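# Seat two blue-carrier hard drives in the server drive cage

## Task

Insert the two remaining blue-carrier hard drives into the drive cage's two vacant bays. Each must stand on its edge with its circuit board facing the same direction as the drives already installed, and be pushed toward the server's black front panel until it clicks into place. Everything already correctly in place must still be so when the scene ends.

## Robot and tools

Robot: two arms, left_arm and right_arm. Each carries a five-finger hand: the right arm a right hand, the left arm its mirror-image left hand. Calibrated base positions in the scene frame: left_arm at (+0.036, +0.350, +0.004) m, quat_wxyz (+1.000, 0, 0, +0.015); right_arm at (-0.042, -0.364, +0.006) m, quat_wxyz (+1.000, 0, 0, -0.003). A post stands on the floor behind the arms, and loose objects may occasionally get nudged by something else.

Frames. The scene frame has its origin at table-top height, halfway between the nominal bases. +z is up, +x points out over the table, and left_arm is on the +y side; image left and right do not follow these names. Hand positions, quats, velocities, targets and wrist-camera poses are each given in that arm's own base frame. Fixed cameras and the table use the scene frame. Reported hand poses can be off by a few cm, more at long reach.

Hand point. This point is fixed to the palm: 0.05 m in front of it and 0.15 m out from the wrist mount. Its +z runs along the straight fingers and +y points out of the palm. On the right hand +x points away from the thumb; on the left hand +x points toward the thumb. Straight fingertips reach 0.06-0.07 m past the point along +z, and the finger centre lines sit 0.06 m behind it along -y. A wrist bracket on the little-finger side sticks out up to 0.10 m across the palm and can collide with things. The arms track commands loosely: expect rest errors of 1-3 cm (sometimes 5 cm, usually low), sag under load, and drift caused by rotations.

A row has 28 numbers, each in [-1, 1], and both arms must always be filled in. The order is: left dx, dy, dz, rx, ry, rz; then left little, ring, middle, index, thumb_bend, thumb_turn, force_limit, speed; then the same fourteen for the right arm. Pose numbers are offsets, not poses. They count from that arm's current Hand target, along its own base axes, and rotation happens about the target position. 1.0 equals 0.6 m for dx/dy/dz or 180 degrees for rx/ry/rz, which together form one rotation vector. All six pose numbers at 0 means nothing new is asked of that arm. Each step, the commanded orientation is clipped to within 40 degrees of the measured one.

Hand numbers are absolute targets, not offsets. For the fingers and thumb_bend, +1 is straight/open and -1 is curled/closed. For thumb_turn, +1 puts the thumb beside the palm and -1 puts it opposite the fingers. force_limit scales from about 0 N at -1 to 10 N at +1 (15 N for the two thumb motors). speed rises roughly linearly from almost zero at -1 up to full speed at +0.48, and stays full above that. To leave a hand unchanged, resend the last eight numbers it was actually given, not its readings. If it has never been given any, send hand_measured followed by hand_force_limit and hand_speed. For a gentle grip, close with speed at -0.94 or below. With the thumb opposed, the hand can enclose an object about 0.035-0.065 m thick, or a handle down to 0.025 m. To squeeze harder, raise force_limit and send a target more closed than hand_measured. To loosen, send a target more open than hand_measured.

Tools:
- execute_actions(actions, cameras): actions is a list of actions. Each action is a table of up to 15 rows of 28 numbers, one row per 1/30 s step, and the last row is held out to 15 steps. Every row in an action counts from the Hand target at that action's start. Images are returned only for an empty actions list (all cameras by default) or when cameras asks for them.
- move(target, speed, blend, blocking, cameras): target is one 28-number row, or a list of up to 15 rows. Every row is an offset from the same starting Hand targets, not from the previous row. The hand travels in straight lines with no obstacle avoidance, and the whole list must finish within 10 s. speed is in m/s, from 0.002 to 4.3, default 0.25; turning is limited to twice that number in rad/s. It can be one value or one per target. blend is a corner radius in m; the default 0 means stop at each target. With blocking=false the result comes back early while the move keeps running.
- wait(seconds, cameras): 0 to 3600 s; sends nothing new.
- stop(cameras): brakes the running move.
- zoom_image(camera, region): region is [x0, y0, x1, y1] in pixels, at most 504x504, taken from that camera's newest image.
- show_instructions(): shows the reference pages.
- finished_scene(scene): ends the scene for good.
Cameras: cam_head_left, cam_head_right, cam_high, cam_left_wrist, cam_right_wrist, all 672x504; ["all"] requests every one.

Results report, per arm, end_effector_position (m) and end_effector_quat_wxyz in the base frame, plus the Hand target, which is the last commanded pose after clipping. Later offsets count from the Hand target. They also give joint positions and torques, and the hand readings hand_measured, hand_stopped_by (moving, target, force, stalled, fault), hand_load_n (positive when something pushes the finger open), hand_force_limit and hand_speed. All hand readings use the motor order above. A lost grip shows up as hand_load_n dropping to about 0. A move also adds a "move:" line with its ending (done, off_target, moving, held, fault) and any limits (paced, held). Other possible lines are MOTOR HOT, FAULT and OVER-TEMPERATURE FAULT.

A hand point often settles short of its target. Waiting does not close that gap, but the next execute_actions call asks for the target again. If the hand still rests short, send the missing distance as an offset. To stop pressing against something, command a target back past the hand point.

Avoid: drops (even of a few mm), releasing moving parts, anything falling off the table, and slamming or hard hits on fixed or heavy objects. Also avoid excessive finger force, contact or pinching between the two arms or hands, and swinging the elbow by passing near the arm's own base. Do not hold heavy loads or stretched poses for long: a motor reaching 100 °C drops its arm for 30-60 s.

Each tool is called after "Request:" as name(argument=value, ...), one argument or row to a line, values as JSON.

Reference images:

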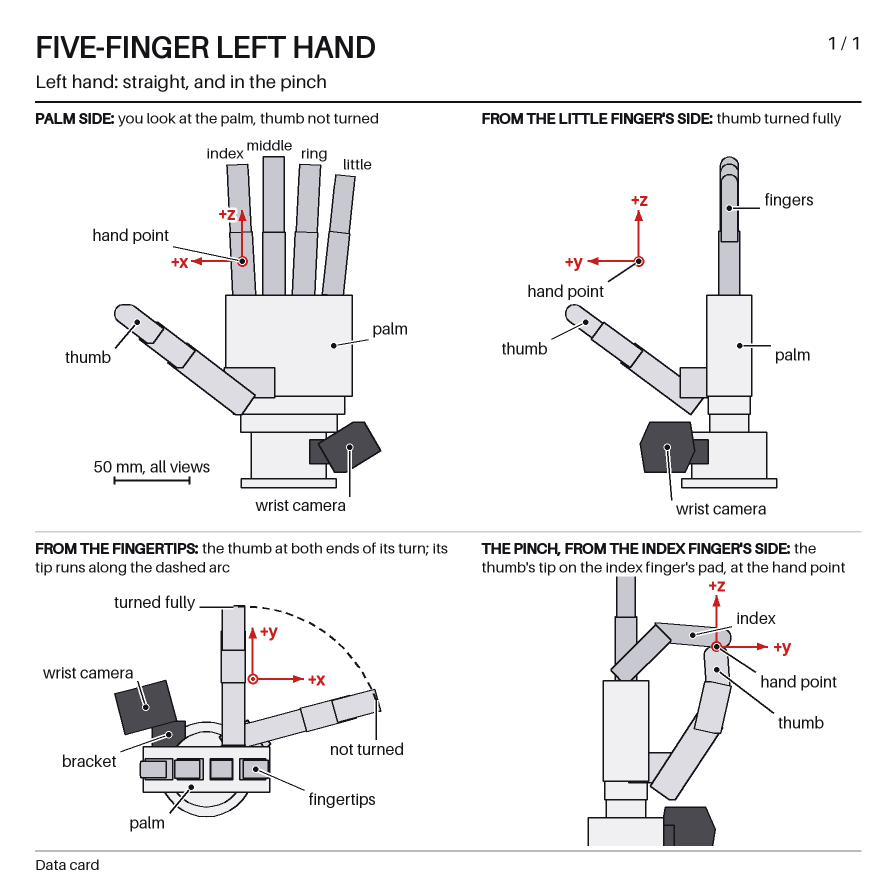

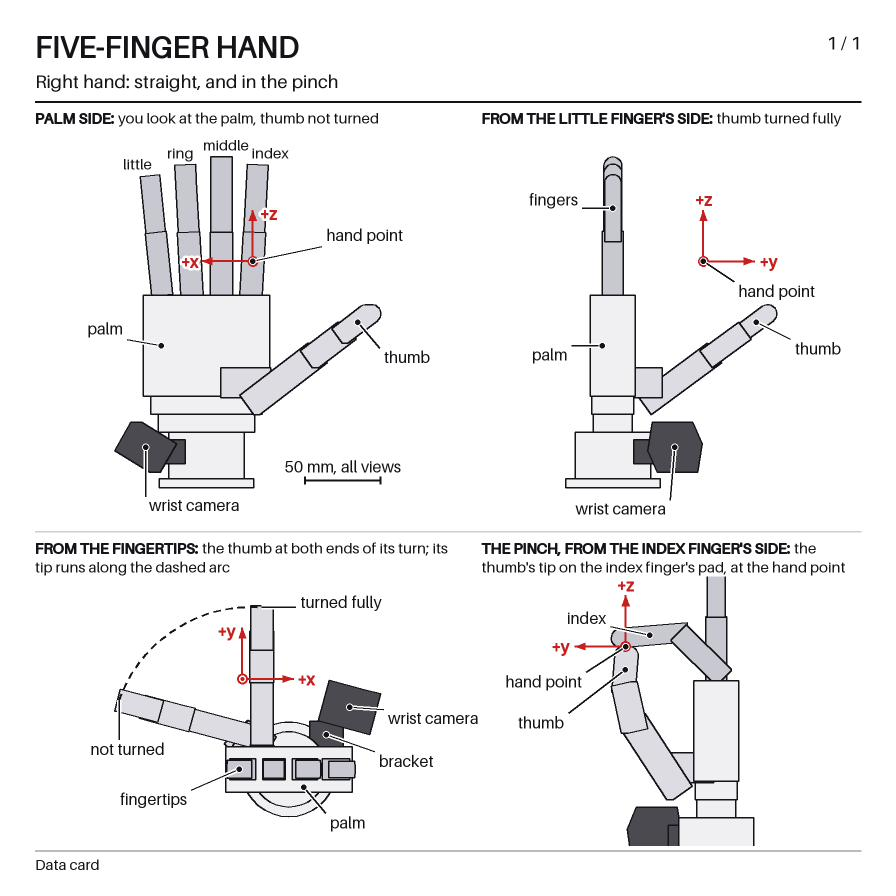

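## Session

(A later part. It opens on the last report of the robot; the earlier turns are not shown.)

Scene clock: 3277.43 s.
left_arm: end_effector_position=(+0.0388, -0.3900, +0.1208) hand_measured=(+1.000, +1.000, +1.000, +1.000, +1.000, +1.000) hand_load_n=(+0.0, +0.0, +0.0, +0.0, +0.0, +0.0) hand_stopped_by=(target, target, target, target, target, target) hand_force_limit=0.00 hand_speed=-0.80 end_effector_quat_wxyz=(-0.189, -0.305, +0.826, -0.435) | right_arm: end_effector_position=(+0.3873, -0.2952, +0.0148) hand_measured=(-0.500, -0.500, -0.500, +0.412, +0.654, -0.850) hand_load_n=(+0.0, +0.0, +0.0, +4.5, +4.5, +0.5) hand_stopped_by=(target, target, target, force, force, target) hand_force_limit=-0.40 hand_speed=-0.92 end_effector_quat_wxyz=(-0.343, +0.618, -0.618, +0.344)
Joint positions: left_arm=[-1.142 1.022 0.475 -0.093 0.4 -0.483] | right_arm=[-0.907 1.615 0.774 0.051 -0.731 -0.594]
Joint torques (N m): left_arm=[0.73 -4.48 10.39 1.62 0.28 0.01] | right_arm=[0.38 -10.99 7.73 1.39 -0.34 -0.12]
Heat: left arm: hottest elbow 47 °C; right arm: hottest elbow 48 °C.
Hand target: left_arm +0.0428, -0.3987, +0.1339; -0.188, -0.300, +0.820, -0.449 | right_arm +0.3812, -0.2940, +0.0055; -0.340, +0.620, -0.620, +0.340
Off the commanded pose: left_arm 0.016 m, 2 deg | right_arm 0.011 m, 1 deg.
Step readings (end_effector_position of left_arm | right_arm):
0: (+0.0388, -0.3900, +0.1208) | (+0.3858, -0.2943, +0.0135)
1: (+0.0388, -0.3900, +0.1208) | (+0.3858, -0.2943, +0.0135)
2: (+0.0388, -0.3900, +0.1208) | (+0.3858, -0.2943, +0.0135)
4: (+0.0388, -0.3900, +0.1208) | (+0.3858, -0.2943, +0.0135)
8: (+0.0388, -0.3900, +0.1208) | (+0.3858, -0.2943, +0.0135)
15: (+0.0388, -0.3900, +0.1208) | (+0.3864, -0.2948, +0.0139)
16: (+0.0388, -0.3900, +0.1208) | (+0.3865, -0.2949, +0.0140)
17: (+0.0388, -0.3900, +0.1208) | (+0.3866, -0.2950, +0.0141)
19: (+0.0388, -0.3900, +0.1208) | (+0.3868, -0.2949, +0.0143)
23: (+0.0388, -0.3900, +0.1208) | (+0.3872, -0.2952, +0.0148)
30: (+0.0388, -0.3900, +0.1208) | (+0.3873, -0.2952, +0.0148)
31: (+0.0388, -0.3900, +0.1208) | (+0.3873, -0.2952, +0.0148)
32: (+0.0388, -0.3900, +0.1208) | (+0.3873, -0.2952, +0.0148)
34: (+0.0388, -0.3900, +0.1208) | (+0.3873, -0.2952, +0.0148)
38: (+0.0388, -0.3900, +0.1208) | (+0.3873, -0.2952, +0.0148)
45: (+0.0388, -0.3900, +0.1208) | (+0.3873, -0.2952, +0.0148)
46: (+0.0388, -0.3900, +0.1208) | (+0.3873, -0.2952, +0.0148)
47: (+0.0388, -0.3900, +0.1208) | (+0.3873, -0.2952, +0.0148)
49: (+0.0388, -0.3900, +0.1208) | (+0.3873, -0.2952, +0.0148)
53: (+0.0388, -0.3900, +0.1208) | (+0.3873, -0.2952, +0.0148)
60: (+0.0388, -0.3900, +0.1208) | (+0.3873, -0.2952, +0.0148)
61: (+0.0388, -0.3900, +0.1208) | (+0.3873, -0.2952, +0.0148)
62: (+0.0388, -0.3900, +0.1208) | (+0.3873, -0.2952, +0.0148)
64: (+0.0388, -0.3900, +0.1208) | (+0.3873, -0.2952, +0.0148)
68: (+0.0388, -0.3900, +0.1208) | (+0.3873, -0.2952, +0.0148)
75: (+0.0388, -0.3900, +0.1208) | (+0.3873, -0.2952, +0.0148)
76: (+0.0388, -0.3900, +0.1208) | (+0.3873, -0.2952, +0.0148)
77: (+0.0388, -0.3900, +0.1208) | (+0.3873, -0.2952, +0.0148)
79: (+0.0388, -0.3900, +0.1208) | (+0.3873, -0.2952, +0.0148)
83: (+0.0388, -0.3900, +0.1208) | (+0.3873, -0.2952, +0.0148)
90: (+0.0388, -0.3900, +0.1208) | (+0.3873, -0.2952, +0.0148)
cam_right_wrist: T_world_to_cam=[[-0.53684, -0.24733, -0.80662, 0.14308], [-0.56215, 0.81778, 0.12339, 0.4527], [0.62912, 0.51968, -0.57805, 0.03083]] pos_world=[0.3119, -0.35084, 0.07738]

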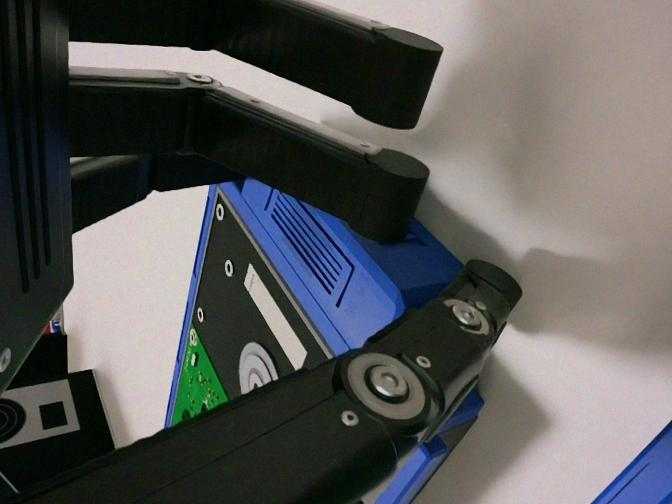

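Request:
execute_actions(
  actions=[
    [[0,0,0,0,0,0,1,1,1,1,1,1,0,-0.8, 0,0,0,0,0,0,-0.5,-0.5,-0.5,0,0.2,-0.85,0.7,-0.92]],
    [[0,0,0,0,0,0,1,1,1,1,1,1,0,-0.8, 0,0,0,0,0,0,-0.5,-0.5,-0.5,0,0.2,-0.85,0.7,-0.92]],
    [[0,0,0,0,0,0,1,1,1,1,1,1,0,-0.8, 0,0,0,0,0,0,-0.5,-0.5,-0.5,0,0.2,-0.85,0.7,-0.92]],
  ],
)

Scene clock: 3287.30 s.
left_arm: end_effector_position=(+0.0388, -0.3900, +0.1208) hand_measured=(+1.000, +1.000, +1.000, +1.000, +1.000, +1.000) hand_load_n=(+0.0, +0.0, +0.0, +0.0, +0.0, +0.0) hand_stopped_by=(target, target, target, target, target, target) hand_force_limit=0.00 hand_speed=-0.80 end_effector_quat_wxyz=(-0.189, -0.305, +0.826, -0.435) | right_arm: end_effector_position=(+0.3873, -0.2951, +0.0149) hand_measured=(-0.500, -0.500, -0.500, +0.386, +0.584, -0.850) hand_load_n=(+0.0, +0.0, +0.0, +11.0, +12.5, -0.5) hand_stopped_by=(target, target, target, force, force, target) hand_force_limit=0.70 hand_speed=-0.92 end_effector_quat_wxyz=(-0.343, +0.618, -0.618, +0.344)
Joint positions: left_arm=[-1.142 1.022 0.475 -0.093 0.4 -0.483] | right_arm=[-0.907 1.615 0.774 0.051 -0.731 -0.594]
Joint torques (N m): left_arm=[0.73 -4.48 10.39 1.63 0.28 0.01] | right_arm=[-0.03 -10.29 7.72 1.5 -0.3 -0.14]
Heat: left arm: hottest elbow 47 °C; right arm: hottest elbow 48 °C.
Hand target: left_arm +0.0428, -0.3987, +0.1339; -0.188, -0.300, +0.820, -0.449 | right_arm +0.3812, -0.2940, +0.0055; -0.340, +0.620, -0.620, +0.340
Off the commanded pose: left_arm 0.016 m, 2 deg | right_arm 0.011 m, 1 deg.
Step readings (end_effector_position of left_arm | right_arm):
0: (+0.0388, -0.3900, +0.1208) | (+0.3873, -0.2952, +0.0148)
1: (+0.0388, -0.3900, +0.1208) | (+0.3873, -0.2952, +0.0148)
2: (+0.0388, -0.3900, +0.1208) | (+0.3873, -0.2952, +0.0148)
4: (+0.0388, -0.3900, +0.1208) | (+0.3873, -0.2952, +0.0148)
8: (+0.0388, -0.3900, +0.1208) | (+0.3873, -0.2952, +0.0148)
15: (+0.0388, -0.3900, +0.1208) | (+0.3873, -0.2951, +0.0149)
16: (+0.0388, -0.3900, +0.1208) | (+0.3873, -0.2951, +0.0149)
17: (+0.0388, -0.3900, +0.1208) | (+0.3873, -0.2951, +0.0149)
19: (+0.0388, -0.3900, +0.1208) | (+0.3873, -0.2951, +0.0149)
23: (+0.0388, -0.3900, +0.1208) | (+0.3873, -0.2951, +0.0149)
30: (+0.0388, -0.3900, +0.1208) | (+0.3873, -0.2951, +0.0149)
31: (+0.0388, -0.3900, +0.1208) | (+0.3873, -0.2951, +0.0149)
32: (+0.0388, -0.3900, +0.1208) | (+0.3873, -0.2951, +0.0149)
34: (+0.0388, -0.3900, +0.1208) | (+0.3873, -0.2951, +0.0149)
38: (+0.0388, -0.3900, +0.1208) | (+0.3873, -0.2951, +0.0149)
45: (+0.0388, -0.3900, +0.1208) | (+0.3873, -0.2951, +0.0149)

Request:
move(
  target=[
    [0,0,0,0,0,0,1,1,1,1,1,1,0,-0.8, 0.0063,0.0163,0.1333,-0.0833,0,0,-0.5,-0.5,-0.5,0,0.2,-0.85,0.7,-0.92],
    [0,0,0,0,0,0,1,1,1,1,1,1,0,-0.8, 0.0063,0.0513,0.1937,-0.1667,0,0,-0.5,-0.5,-0.5,0,0.2,-0.85,0.7,-0.92],
  ],
  speed=0.04,
  blend=0.01,
  cameras=["cam_high","cam_right_wrist"],
)

Scene clock: 3387.10 s.
left_arm: end_effector_position=(+0.0388, -0.3900, +0.1208) hand_measured=(+1.000, +1.000, +1.000, +1.000, +1.000, +1.000) hand_load_n=(+0.0, +0.0, +0.0, +0.0, +0.0, -0.5) hand_stopped_by=(target, target, target, target, target, target) hand_force_limit=0.00 hand_speed=-0.80 end_effector_quat_wxyz=(-0.189, -0.305, +0.826, -0.435) | right_arm: end_effector_position=(+0.3768, -0.2582, +0.0995) hand_measured=(-0.500, -0.500, -0.500, +0.386, +0.584, -0.850) hand_load_n=(+0.0, +0.0, +0.0, +10.0, +12.0, +0.0) hand_stopped_by=(target, target, target, force, force, target) hand_force_limit=0.70 hand_speed=-0.92 end_effector_quat_wxyz=(-0.174, +0.688, -0.536, +0.458)
Joint positions: left_arm=[-1.142 1.022 0.475 -0.093 0.4 -0.483] | right_arm=[-0.702 1.208 0.628 -0.004 -0.341 -0.765]
Joint torques (N m): left_arm=[0.67 -4.48 10.4 1.63 0.28 0.01] | right_arm=[1.61 -9.64 11.12 2.48 -0.02 -0.2]
Motor temperatures (°C): left_arm=[27 31 47 31 30 30] | right_arm=[29 34 46 28 29 30]
Heat: left arm: hottest elbow 47 °C; right arm: hottest elbow 46 °C.
Hand target: left_arm +0.0428, -0.3987, +0.1339; -0.188, -0.300, +0.820, -0.449 | right_arm +0.3850, -0.2633, +0.1218; -0.168, +0.687, -0.511, +0.489
Off the commanded pose: left_arm 0.016 m, 2 deg | right_arm 0.024 m, 5 deg.
move: off_target (right_arm)
cam_right_wrist: T_world_to_cam=[[-0.58149, -0.5686, -0.58186, 0.12649], [-0.56026, 0.79846, -0.22037, 0.43455], [0.5899, 0.19785, -0.78287, 0.01923]] pos_world=[0.30566, -0.27886, 0.18441]

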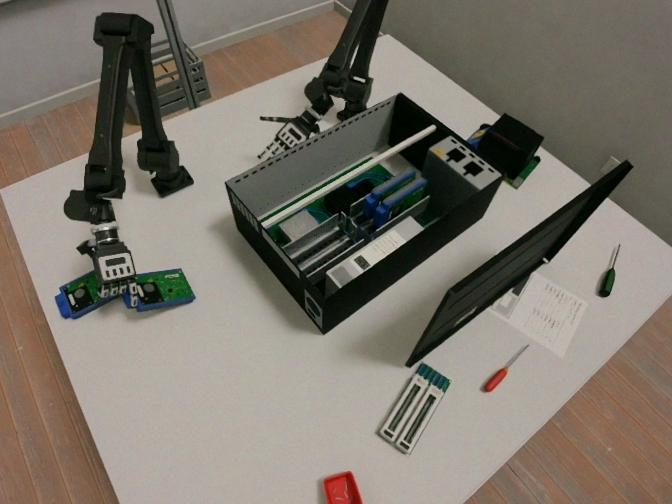

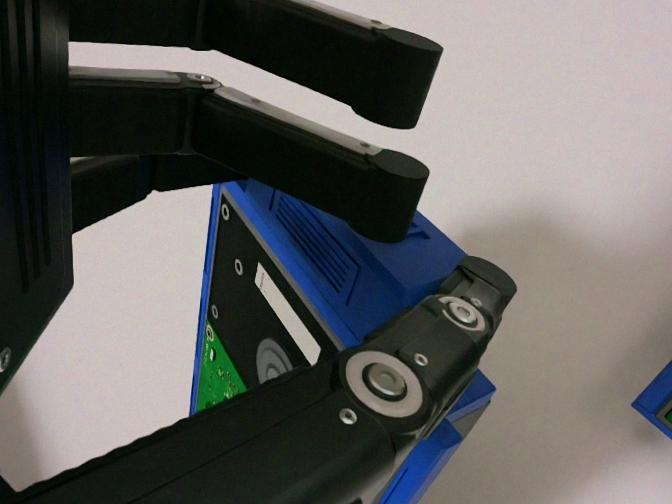

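Request:
move(
  target=[
    [0,0,0,0,0,0,1,1,1,1,1,1,0,-0.8, 0,0.0578,0.0403,-0.0833,0,0,-0.5,-0.5,-0.5,0,0.2,-0.85,0.7,-0.92],
    [0,0,0,0,0,0,1,1,1,1,1,1,0,-0.8, 0,0.1183,0.0703,-0.1667,0,0,-0.5,-0.5,-0.5,0,0.2,-0.85,0.7,-0.92],
  ],
  speed=0.04,
  blend=0.01,
  cameras=["cam_high","cam_right_wrist"],
)

Scene clock: 3408.23 s.
left_arm: end_effector_position=(+0.0388, -0.3900, +0.1208) hand_measured=(+1.000, +1.000, +1.000, +1.000, +1.000, +1.000) hand_load_n=(+0.0, +0.0, +0.0, +0.0, +0.0, +0.0) hand_stopped_by=(target, target, target, target, target, target) hand_force_limit=0.00 hand_speed=-0.80 end_effector_quat_wxyz=(-0.189, -0.305, +0.826, -0.435) | right_arm: end_effector_position=(+0.3800, -0.1925, +0.1450) hand_measured=(-0.500, -0.500, -0.500, +0.386, +0.584, -0.850) hand_load_n=(-0.5, +0.0, +0.0, +10.5, +11.5, +1.0) hand_stopped_by=(target, target, target, force, force, target) hand_force_limit=0.70 hand_speed=-0.92 end_effector_quat_wxyz=(+0.013, +0.717, -0.384, +0.582)
Joint positions: left_arm=[-1.142 1.022 0.475 -0.093 0.4 -0.483] | right_arm=[-0.289 0.99 0.438 0.217 0.214 -1.028]
Joint torques (N m): left_arm=[0.73 -4.48 10.4 1.63 0.28 0.01] | right_arm=[1.03 -4.95 11.33 2.84 0.22 -0.31]
Heat: left arm: hottest elbow 47 °C; right arm: hottest elbow 48 °C.
Hand target: left_arm +0.0428, -0.3987, +0.1339; -0.188, -0.300, +0.820, -0.449 | right_arm +0.3850, -0.1923, +0.1639; +0.016, +0.707, -0.367, +0.605
Off the commanded pose: left_arm 0.016 m, 2 deg | right_arm 0.020 m, 3 deg.
move: off_target (right_arm)
cam_right_wrist: T_world_to_cam=[[-0.56474, -0.80154, -0.19647, 0.08502], [-0.57961, 0.5547, -0.59695, 0.40894], [0.58747, -0.22325, -0.77785, -0.04084]] pos_world=[0.30904, -0.16781, 0.22905]

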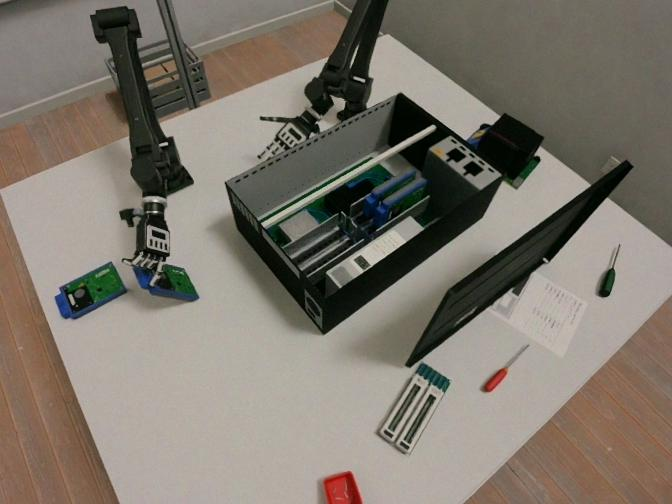

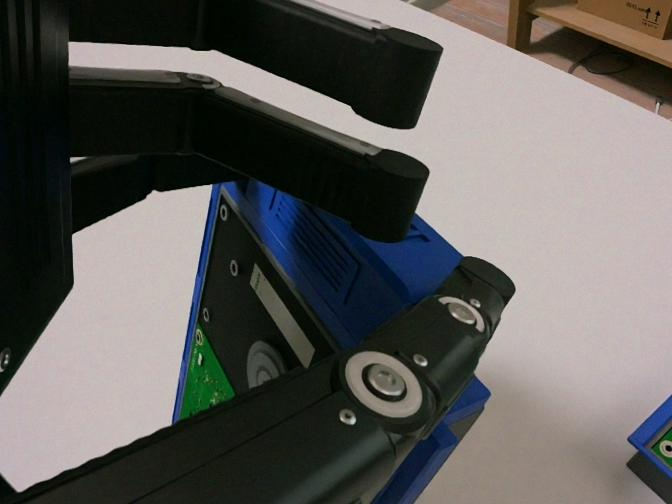

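Request:
move(
  target=[
    [0,0,0,0,0,0,1,1,1,1,1,1,0,-0.8, 0,0.0675,0.0118,-0.0833,0,0,-0.5,-0.5,-0.5,0,0.2,-0.85,0.7,-0.92],
    [0,0,0,0,0,0,1,1,1,1,1,1,0,-0.8, 0,0.1372,0.0068,-0.1667,0,0,-0.5,-0.5,-0.5,0,0.2,-0.85,0.7,-0.92],
  ],
  speed=0.04,
  blend=0.01,
  cameras=["cam_high","cam_right_wrist","cam_head_right"],
)

Request:
zoom_image(
  camera="cam_high",
  region=[100, 200, 220, 320],
)

Scene clock: 3423.67 s.
left_arm: end_effector_position=(+0.0388, -0.3900, +0.1208) hand_measured=(+1.000, +1.000, +1.000, +1.000, +1.000, +1.000) hand_load_n=(+0.0, +0.0, +0.0, -0.5, +0.0, -0.5) hand_stopped_by=(target, target, target, target, target, target) hand_force_limit=0.00 hand_speed=-0.80 end_effector_quat_wxyz=(-0.189, -0.305, +0.826, -0.435) | right_arm: end_effector_position=(+0.3820, -0.1122, +0.1560) hand_measured=(-0.500, -0.500, -0.500, +0.386, +0.584, -0.850) hand_load_n=(+0.0, +0.0, +0.0, +10.0, +11.0, +1.0) hand_stopped_by=(target, target, target, force, force, target) hand_force_limit=0.70 hand_speed=-0.92 end_effector_quat_wxyz=(+0.194, +0.689, -0.207, +0.667)
Joint positions: left_arm=[-1.142 1.022 0.475 -0.093 0.4 -0.483] | right_arm=[0.17 1.241 0.279 0.915 0.743 -1.53]
Joint torques (N m): left_arm=[0.73 -4.48 10.39 1.63 0.28 0.01] | right_arm=[1.38 -5.19 8.85 2.84 0.15 -0.51]
Heat: left arm: hottest elbow 47 °C; right arm: hottest elbow 48 °C.
Hand target: left_arm +0.0428, -0.3987, +0.1339; -0.188, -0.300, +0.820, -0.449 | right_arm +0.3850, -0.1100, +0.1679; +0.198, +0.679, -0.198, +0.679
Off the commanded pose: left_arm 0.016 m, 2 deg | right_arm 0.013 m, 2 deg.
move: off_target (right_arm)
cam_right_wrist: T_world_to_cam=[[-0.54419, -0.80416, 0.23914, 0.07657], [-0.58019, 0.15483, -0.79963, 0.3592], [0.606, -0.5739, -0.55082, -0.0975]] pos_world=[0.30915, -0.05, 0.21521]
Images, in order (width x height): cam_head_right 672x504, cam_high 672x504, cam_right_wrist 672x504.

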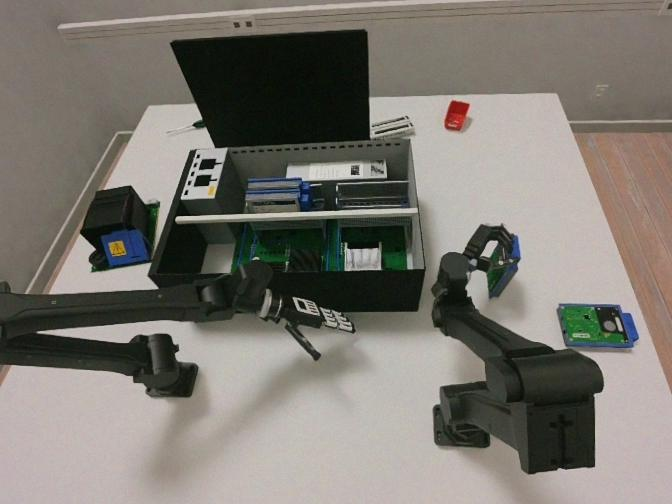

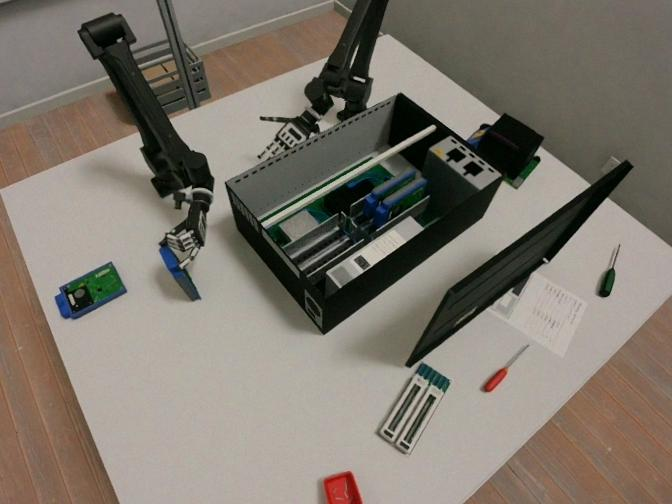

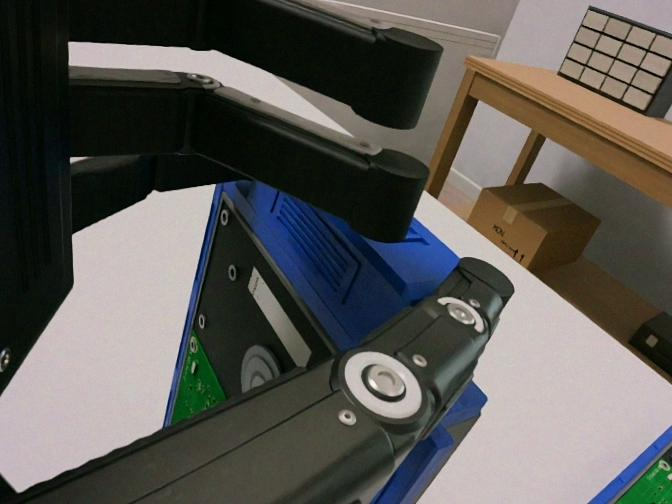

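Scaled by 4.200 from the camera's image (finer frame: 960x720).

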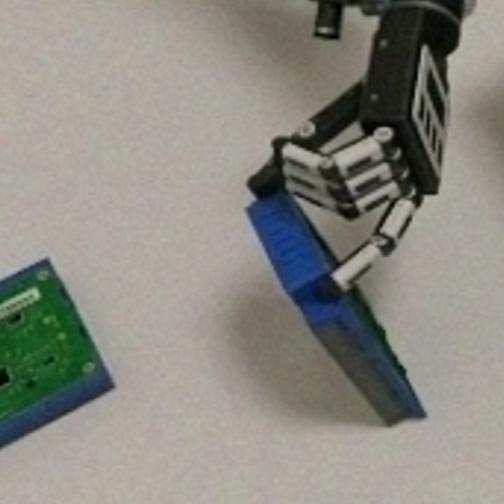

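Request:
move(
  target=[
    [0,0,0,0,0,0,1,1,1,1,1,1,0,-0.8, 0,0,0.0833,0,0,0,-0.5,-0.5,-0.5,0,0.2,-0.85,0.7,-0.92],
    [0,0,0,0,0,0,1,1,1,1,1,1,0,-0.8, 0.1467,-0.1467,0.0833,0,0,-0.25,-0.5,-0.5,-0.5,0,0.2,-0.85,0.7,-0.92],
  ],
  speed=0.07,
  blend=0.01,
  cameras=["cam_high","cam_right_wrist","cam_head_right"],
)

Request:
zoom_image(
  camera="cam_high",
  region=[100, 200, 220, 320],
)

Scene clock: 3469.50 s.
left_arm: end_effector_position=(+0.0388, -0.3900, +0.1208) hand_measured=(+1.000, +1.000, +1.000, +1.000, +1.000, +1.000) hand_load_n=(+0.0, +0.0, +0.0, +0.0, +0.0, +0.0) hand_stopped_by=(target, target, target, target, target, target) hand_force_limit=0.00 hand_speed=-0.80 end_effector_quat_wxyz=(-0.189, -0.305, +0.826, -0.435) | right_arm: end_effector_position=(+0.4592, -0.1946, +0.2060) hand_measured=(-0.500, -0.500, -0.500, +0.384, +0.582, -0.850) hand_load_n=(+0.0, +0.0, +0.0, +0.0, +0.0, +0.0) hand_stopped_by=(target, target, target, force, force, target) hand_force_limit=0.70 hand_speed=-0.92 end_effector_quat_wxyz=(+0.443, +0.559, -0.436, +0.549)
Joint positions: left_arm=[-1.142 1.022 0.475 -0.093 0.4 -0.483] | right_arm=[0.018 1.658 0.901 0.729 1.36 -1.559]
Joint torques (N m): left_arm=[0.73 -4.48 10.39 1.63 0.28 0.01] | right_arm=[-0.32 -12.34 13.93 0.76 0.22 -0.19]
Heat: left arm: hottest elbow 47 °C; right arm: hottest elbow 48 °C.
Hand target: left_arm +0.0428, -0.3987, +0.1339; -0.188, -0.300, +0.820, -0.449 | right_arm +0.4730, -0.1980, +0.2180; +0.443, +0.551, -0.442, +0.552
Off the commanded pose: left_arm 0.016 m, 2 deg | right_arm 0.019 m, 1 deg.
move: off_target (right_arm)
cam_right_wrist: T_world_to_cam=[[-0.94544, -0.19274, 0.26268, 0.33877], [-0.32459, 0.48756, -0.81051, 0.40626], [0.02815, -0.85155, -0.52351, 0.04172]] pos_world=[0.45098, -0.09726, 0.26213]
Images, in order (width x height): cam_head_right 672x504, cam_high 672x504, cam_right_wrist 672x504.

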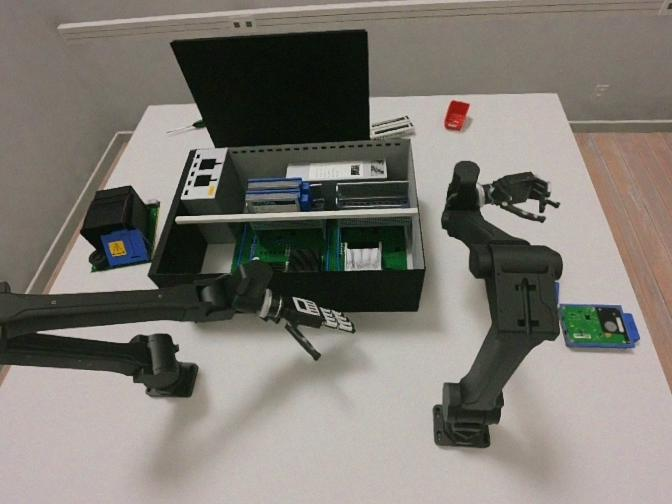

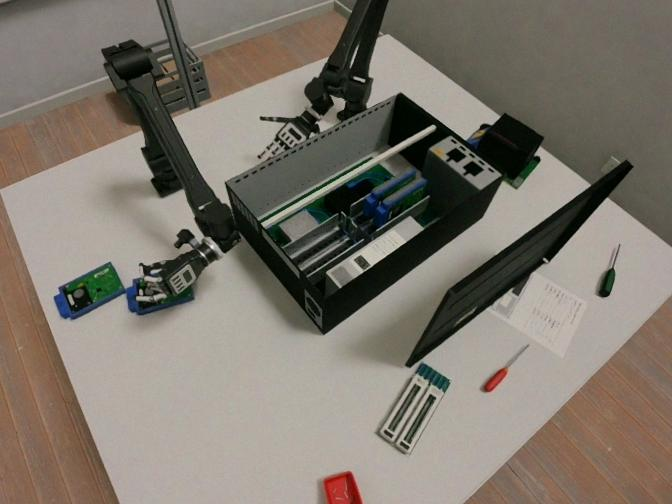

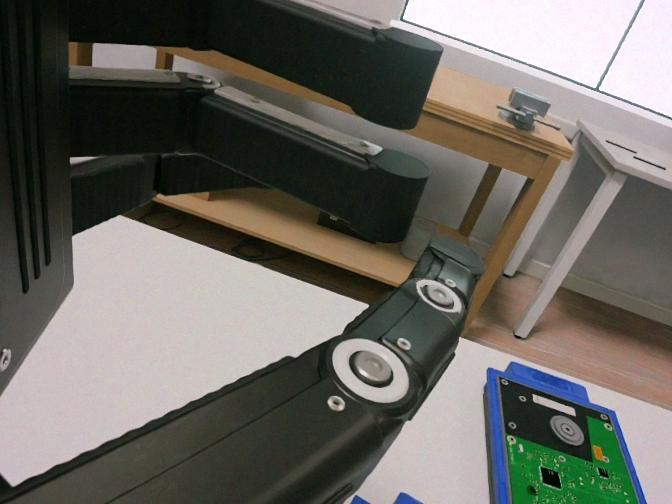

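Scaled by 4.200 from the camera's image (finer frame: 960x720).

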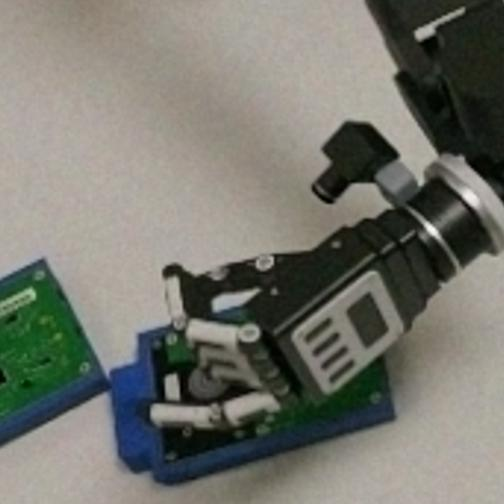

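Request:
move(
  target=[0,0,0,0,0,0,1,1,1,1,1,1,0,-0.8, -0.1,0.1667,0.08,0,0,0.1,-0.5,-0.5,-0.5,0.65,0.8,-0.85,0.1,-0.3],
  speed=0.15,
  cameras=["cam_high","cam_right_wrist","cam_head_right"],
)

Request:
zoom_image(
  camera="cam_high",
  region=[40, 220, 220, 350],
)

Request:
zoom_image(
  camera="cam_head_right",
  region=[460, 220, 660, 370],
)

Scene clock: 3501.33 s.
left_arm: end_effector_position=(+0.0388, -0.3900, +0.1208) hand_measured=(+1.000, +1.000, +1.000, +1.000, +1.000, +1.000) hand_load_n=(+0.0, +0.0, +0.0, +0.0, +0.0, +0.0) hand_stopped_by=(target, target, target, target, target, target) hand_force_limit=0.00 hand_speed=-0.80 end_effector_quat_wxyz=(-0.189, -0.305, +0.826, -0.435) | right_arm: end_effector_position=(+0.4165, -0.0995, +0.2664) hand_measured=(-0.500, -0.500, -0.500, +0.650, +0.800, -0.850) hand_load_n=(+0.0, +0.0, +0.0, +0.0, +0.0, +0.0) hand_stopped_by=(target, target, target, target, target, target) hand_force_limit=0.10 hand_speed=-0.30 end_effector_quat_wxyz=(+0.351, +0.610, -0.355, +0.615)
Joint positions: left_arm=[-1.142 1.022 0.475 -0.093 0.4 -0.483] | right_arm=[0.261 1.326 0.719 0.617 1.307 -1.573]
Joint torques (N m): left_arm=[0.73 -4.48 10.4 1.66 0.28 0.01] | right_arm=[1.2 -9.52 9.47 0.99 -0.02 -0.06]
Motor temperatures (°C): left_arm=[27 31 48 31 30 30] | right_arm=[29 33 52 28 29 30]
Heat: left arm: hottest elbow 48 °C; right arm: hottest elbow 52 °C.
Hand target: left_arm +0.0428, -0.3987, +0.1339; -0.188, -0.300, +0.820, -0.449 | right_arm +0.4130, -0.0980, +0.2660; +0.351, +0.614, -0.351, +0.614
Off the commanded pose: left_arm 0.016 m, 2 deg | right_arm 0.004 m, 1 deg.
move: done
cam_right_wrist: T_world_to_cam=[[-0.85459, -0.46097, 0.23913, 0.2426], [-0.43199, 0.37548, -0.82, 0.43112], [0.2882, -0.80407, -0.52001, 0.05104]] pos_world=[0.37885, -0.009, 0.32205]
Images, in order (width x height): cam_head_right 672x504, cam_high 672x504, cam_right_wrist 672x504.

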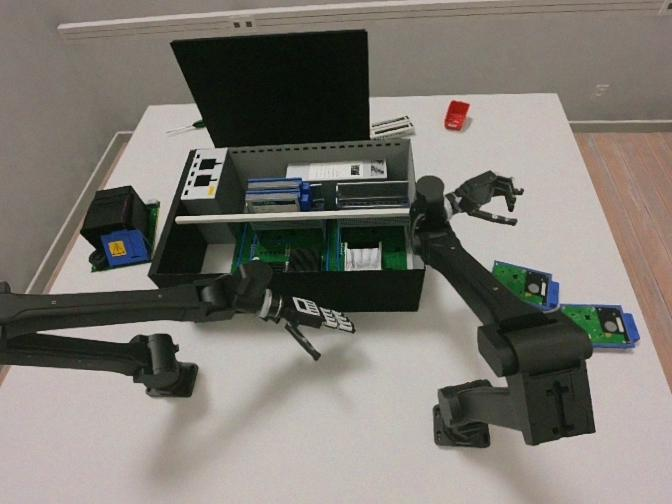

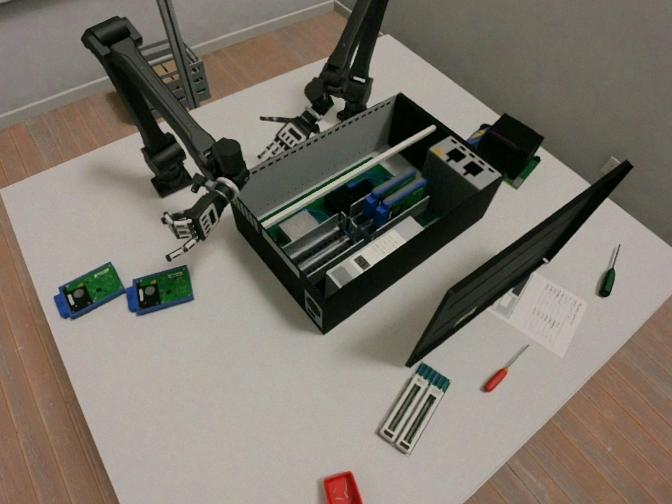

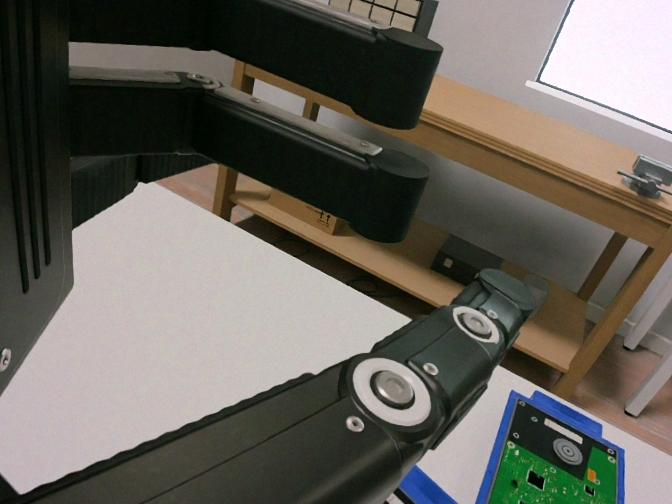

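Scaled by 2.800 from the camera's image (finer frame: 960x720).

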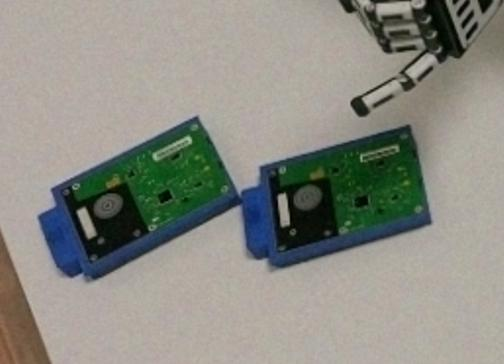

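Scaled by 2.520 from the camera's image (finer frame: 960x720).

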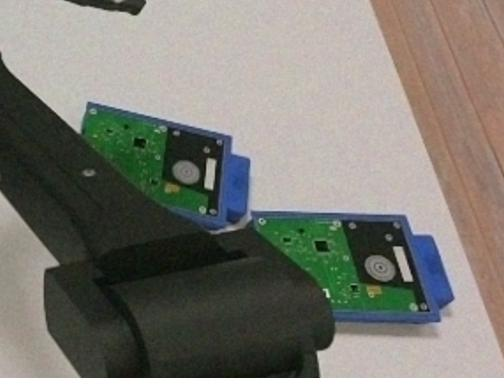

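Request:
move(
  target=[0,0,0,0,0,0,1,1,1,1,1,1,0,-0.8, -0.125,-0.2733,-0.2267,0.4671,-0.1832,0.0482,0.9,0.9,0.9,0.65,0.8,-0.85,0.1,-0.3],
  speed=0.2,
  cameras=["cam_high","cam_right_wrist"],
)

Scene clock: 3554.53 s.
left_arm: end_effector_position=(+0.0388, -0.3900, +0.1208) hand_measured=(+1.000, +1.000, +1.000, +1.000, +1.000, +1.000) hand_load_n=(+0.0, +0.0, +0.0, +0.0, +0.0, +0.0) hand_stopped_by=(target, target, target, target, target, target) hand_force_limit=0.00 hand_speed=-0.80 end_effector_quat_wxyz=(-0.189, -0.305, +0.826, -0.435) | right_arm: end_effector_position=(+0.3324, -0.2534, +0.1214) hand_measured=(+0.900, +0.900, +0.900, +0.650, +0.800, -0.850) hand_load_n=(+0.0, +0.0, +0.0, +0.0, +0.0, +0.0) hand_stopped_by=(target, target, target, target, target, target) hand_force_limit=0.10 hand_speed=-0.30 end_effector_quat_wxyz=(+0.287, -0.535, +0.702, -0.373)
Joint positions: left_arm=[-1.142 1.022 0.475 -0.093 0.4 -0.483] | right_arm=[-0.893 1.139 0.66 -0.215 -0.511 -0.382]
Joint torques (N m): left_arm=[0.73 -4.54 10.39 1.63 0.28 0.01] | right_arm=[0.21 -4.72 12.83 1.74 -0.3 0.13]
Heat: left arm: hottest elbow 48 °C; right arm: hottest elbow 48 °C.
Hand target: left_arm +0.0428, -0.3987, +0.1339; -0.188, -0.300, +0.820, -0.449 | right_arm +0.3380, -0.2619, +0.1300; +0.291, -0.528, +0.700, -0.383
Off the commanded pose: left_arm 0.016 m, 2 deg | right_arm 0.013 m, 2 deg.
move: off_target (right_arm)
cam_right_wrist: T_world_to_cam=[[-0.6085, -0.08757, -0.7887, 0.27197], [-0.32476, 0.93433, 0.14682, 0.32227], [0.72405, 0.34548, -0.59698, 0.03193]] pos_world=[0.24704, -0.28832, 0.18625]

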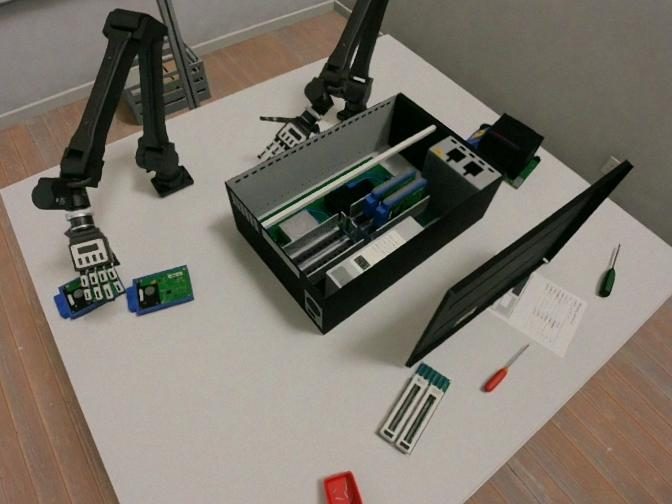

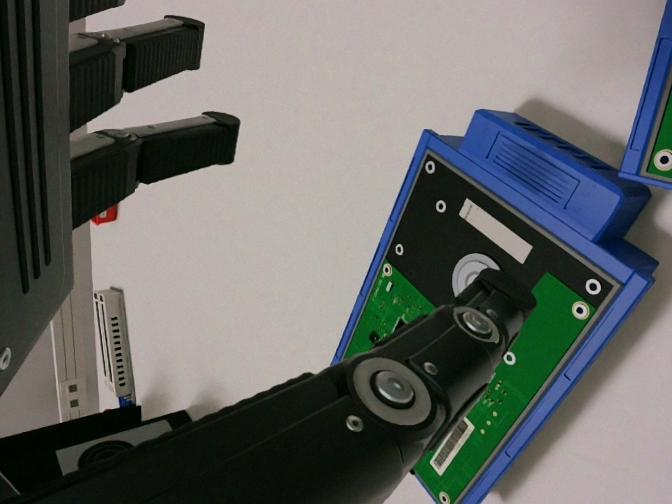

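Request:
zoom_image(
  camera="cam_right_wrist",
  region=[420, 90, 672, 300],
)

Scaled by 2.000 from the camera's image (finer frame: 960x720).

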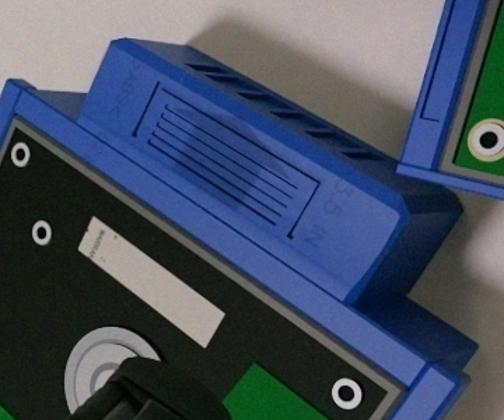

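Request:
move(
  target=[0,0,0,0,0,0,1,1,1,1,1,1,0,-0.8, 0.003,-0.003,-0.112,0,0,0,0.9,0.9,0.9,0.65,0.8,-0.85,0.1,-0.3],
  speed=0.08,
  cameras=["cam_right_wrist"],
)

Request:
zoom_image(
  camera="cam_right_wrist",
  region=[380, 50, 632, 260],
)

Scene clock: 3590.80 s.
left_arm: end_effector_position=(+0.0388, -0.3900, +0.1208) hand_measured=(+1.000, +1.000, +1.000, +1.000, +1.000, +1.000) hand_load_n=(+0.0, -0.5, +0.0, +0.0, +0.0, +0.0) hand_stopped_by=(target, target, target, target, target, target) hand_force_limit=0.00 hand_speed=-0.80 end_effector_quat_wxyz=(-0.189, -0.305, +0.826, -0.435) | right_arm: end_effector_position=(+0.3408, -0.2636, +0.0667) hand_measured=(+0.900, +0.900, +0.900, +0.650, +0.800, -0.850) hand_load_n=(+0.0, +0.0, +0.0, +0.0, +0.0, +0.0) hand_stopped_by=(target, target, target, target, target, target) hand_force_limit=0.10 hand_speed=-0.30 end_effector_quat_wxyz=(+0.288, -0.535, +0.696, -0.384)
Joint positions: left_arm=[-1.142 1.022 0.475 -0.093 0.4 -0.483] | right_arm=[-0.893 1.28 0.586 0.028 -0.511 -0.38]
Joint velocities: left_arm=[-0.005 -0.005 -0.007 0.007 0.007 -0.154] | right_arm=[within noise]
Joint torques (N m): left_arm=[0.67 -4.54 10.39 1.65 0.28 0.01] | right_arm=[0.5 -7 9.14 2.07 -0.27 0.21]
Heat: left arm: hottest elbow 48 °C; right arm: hottest elbow 51 °C.
Hand target: left_arm +0.0428, -0.3987, +0.1339; -0.188, -0.300, +0.820, -0.449 | right_arm +0.3398, -0.2636, +0.0627; +0.291, -0.528, +0.700, -0.383
Off the commanded pose: left_arm 0.016 m, 2 deg | right_arm 0.004 m, 1 deg.
move: done
cam_right_wrist: T_world_to_cam=[[-0.59468, -0.10279, -0.79736, 0.22495], [-0.32653, 0.93719, 0.12271, 0.34557], [0.73467, 0.33333, -0.59089, -0.01052]] pos_world=[0.25434, -0.29723, 0.13075]

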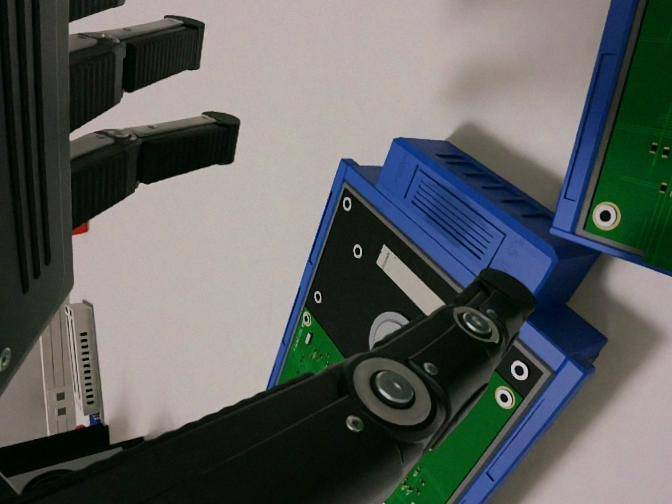

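Scaled by 2.000 from the camera's image (finer frame: 960x720).

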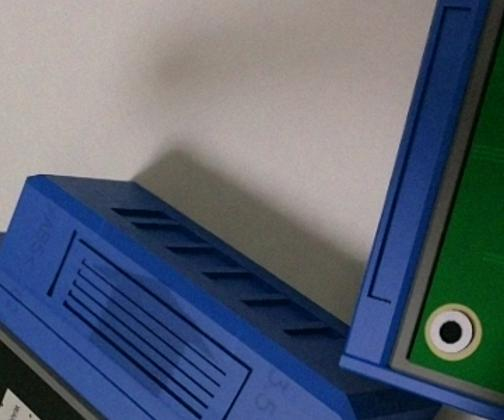

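Request:
move(
  target=[0,0,0,0,0,0,1,1,1,1,1,1,0,-0.8, -0.0105,0.0027,-0.0578,0,0,0,0.9,0.9,0.9,0.65,0.8,-0.85,0.1,-0.3],
  speed=0.05,
  cameras=["cam_right_wrist"],
)

Request:
zoom_image(
  camera="cam_right_wrist",
  region=[300, 80, 600, 330],
)

Scene clock: 3610.20 s.
left_arm: end_effector_position=(+0.0388, -0.3900, +0.1208) hand_measured=(+1.000, +1.000, +1.000, +1.000, +1.000, +1.000) hand_load_n=(+0.0, +0.0, +0.0, +0.0, +0.0, +0.0) hand_stopped_by=(target, target, target, target, target, target) hand_force_limit=0.00 hand_speed=-0.80 end_effector_quat_wxyz=(-0.189, -0.305, +0.826, -0.435) | right_arm: end_effector_position=(+0.3362, -0.2616, +0.0326) hand_measured=(+0.900, +0.900, +0.900, +0.650, +0.800, -0.850) hand_load_n=(+0.0, +0.0, +0.0, +0.0, +0.0, +0.0) hand_stopped_by=(target, target, target, target, target, target) hand_force_limit=0.10 hand_speed=-0.30 end_effector_quat_wxyz=(+0.289, -0.533, +0.697, -0.383)
Joint positions: left_arm=[-1.142 1.022 0.475 -0.093 0.4 -0.483] | right_arm=[-0.902 1.359 0.533 0.157 -0.519 -0.38]
Joint torques (N m): left_arm=[0.73 -4.48 10.37 1.63 0.28 0.01] | right_arm=[-0.09 -6.53 8.32 2 -0.32 0.05]
Heat: left arm: hottest elbow 48 °C; right arm: hottest elbow 49 °C.
Hand target: left_arm +0.0428, -0.3987, +0.1339; -0.188, -0.300, +0.820, -0.449 | right_arm +0.3335, -0.2622, +0.0281; +0.291, -0.528, +0.700, -0.383
Off the commanded pose: left_arm 0.016 m, 2 deg | right_arm 0.005 m, 1 deg.
move: done
cam_right_wrist: T_world_to_cam=[[-0.59295, -0.09743, -0.79932, 0.19609], [-0.32451, 0.93739, 0.12647, 0.34552], [0.73695, 0.33438, -0.58744, -0.02856]] pos_world=[0.24945, -0.29523, 0.09626]

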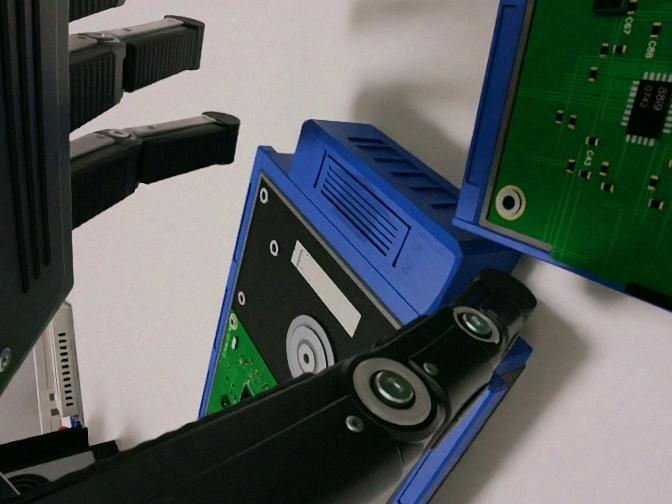

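Scaled by 1.680 from the camera's image (finer frame: 960x720).

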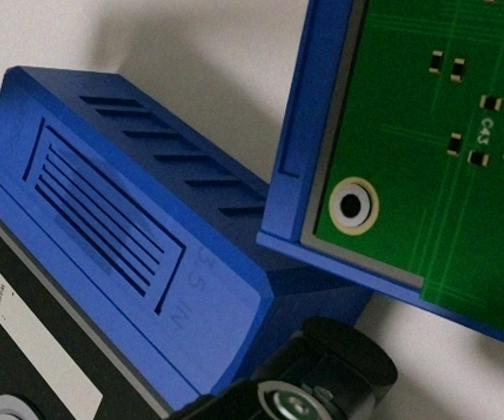

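Request:
move(
  target=[0,0,0,0,0,0,1,1,1,1,1,1,0,-0.8, -0.003,-0.0075,-0.036,0,0,0,0.9,0.9,0.9,0.65,0.8,-0.85,0.1,-0.3],
  speed=0.04,
  cameras=["cam_right_wrist"],
)

Request:
zoom_image(
  camera="cam_right_wrist",
  region=[200, 80, 560, 380],
)

Scene clock: 3633.33 s.
left_arm: end_effector_position=(+0.0388, -0.3900, +0.1208) hand_measured=(+1.000, +1.000, +1.000, +1.000, +1.000, +1.000) hand_load_n=(+0.0, +0.0, +0.0, +0.0, +0.0, +0.0) hand_stopped_by=(target, target, target, target, target, target) hand_force_limit=0.00 hand_speed=-0.80 end_effector_quat_wxyz=(-0.189, -0.305, +0.826, -0.435) | right_arm: end_effector_position=(+0.3350, -0.2659, +0.0112) hand_measured=(+0.900, +0.900, +0.900, +0.650, +0.800, -0.850) hand_load_n=(+0.0, +0.0, +0.0, +0.0, +0.0, +0.0) hand_stopped_by=(target, target, target, target, target, target) hand_force_limit=0.10 hand_speed=-0.30 end_effector_quat_wxyz=(+0.291, -0.529, +0.699, -0.382)
Joint positions: left_arm=[-1.142 1.022 0.475 -0.093 0.4 -0.483] | right_arm=[-0.914 1.433 0.52 0.24 -0.529 -0.38]
Joint torques (N m): left_arm=[0.67 -4.48 10.4 1.65 0.28 0.01] | right_arm=[-0.85 -6.77 7.94 2.1 -0.34 -0.01]
Heat: left arm: hottest elbow 48 °C; right arm: hottest elbow 48 °C.
Hand target: left_arm +0.0428, -0.3987, +0.1339; -0.188, -0.300, +0.820, -0.449 | right_arm +0.3317, -0.2666, +0.0064; +0.291, -0.528, +0.700, -0.383
Off the commanded pose: left_arm 0.016 m, 2 deg | right_arm 0.006 m, 0 deg.
move: done
cam_right_wrist: T_world_to_cam=[[-0.59159, -0.08895, -0.80131, 0.17977], [-0.32034, 0.93801, 0.13238, 0.35066], [0.73986, 0.33501, -0.58342, -0.0397]] pos_world=[0.24805, -0.29964, 0.07447]

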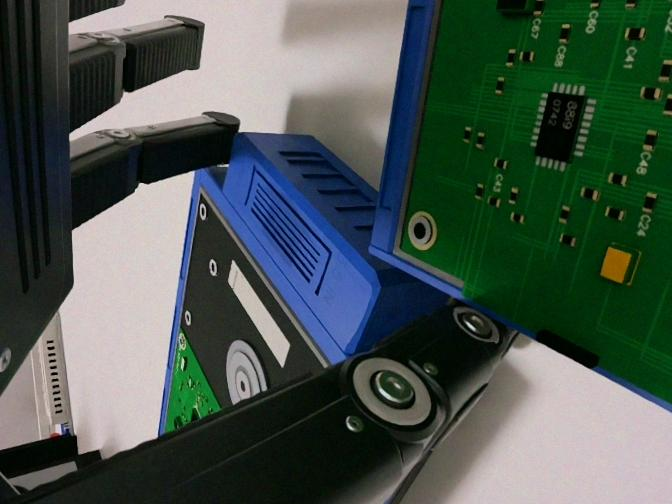

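Scaled by 1.400 from the camera's image (finer frame: 960x720).

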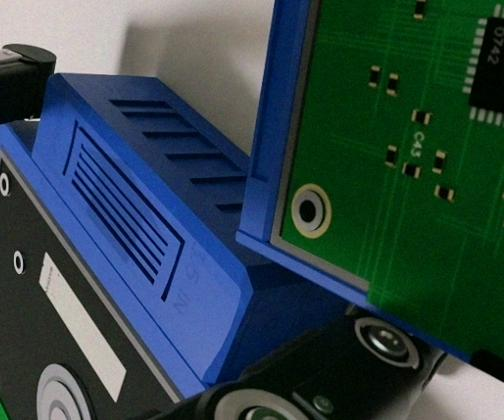

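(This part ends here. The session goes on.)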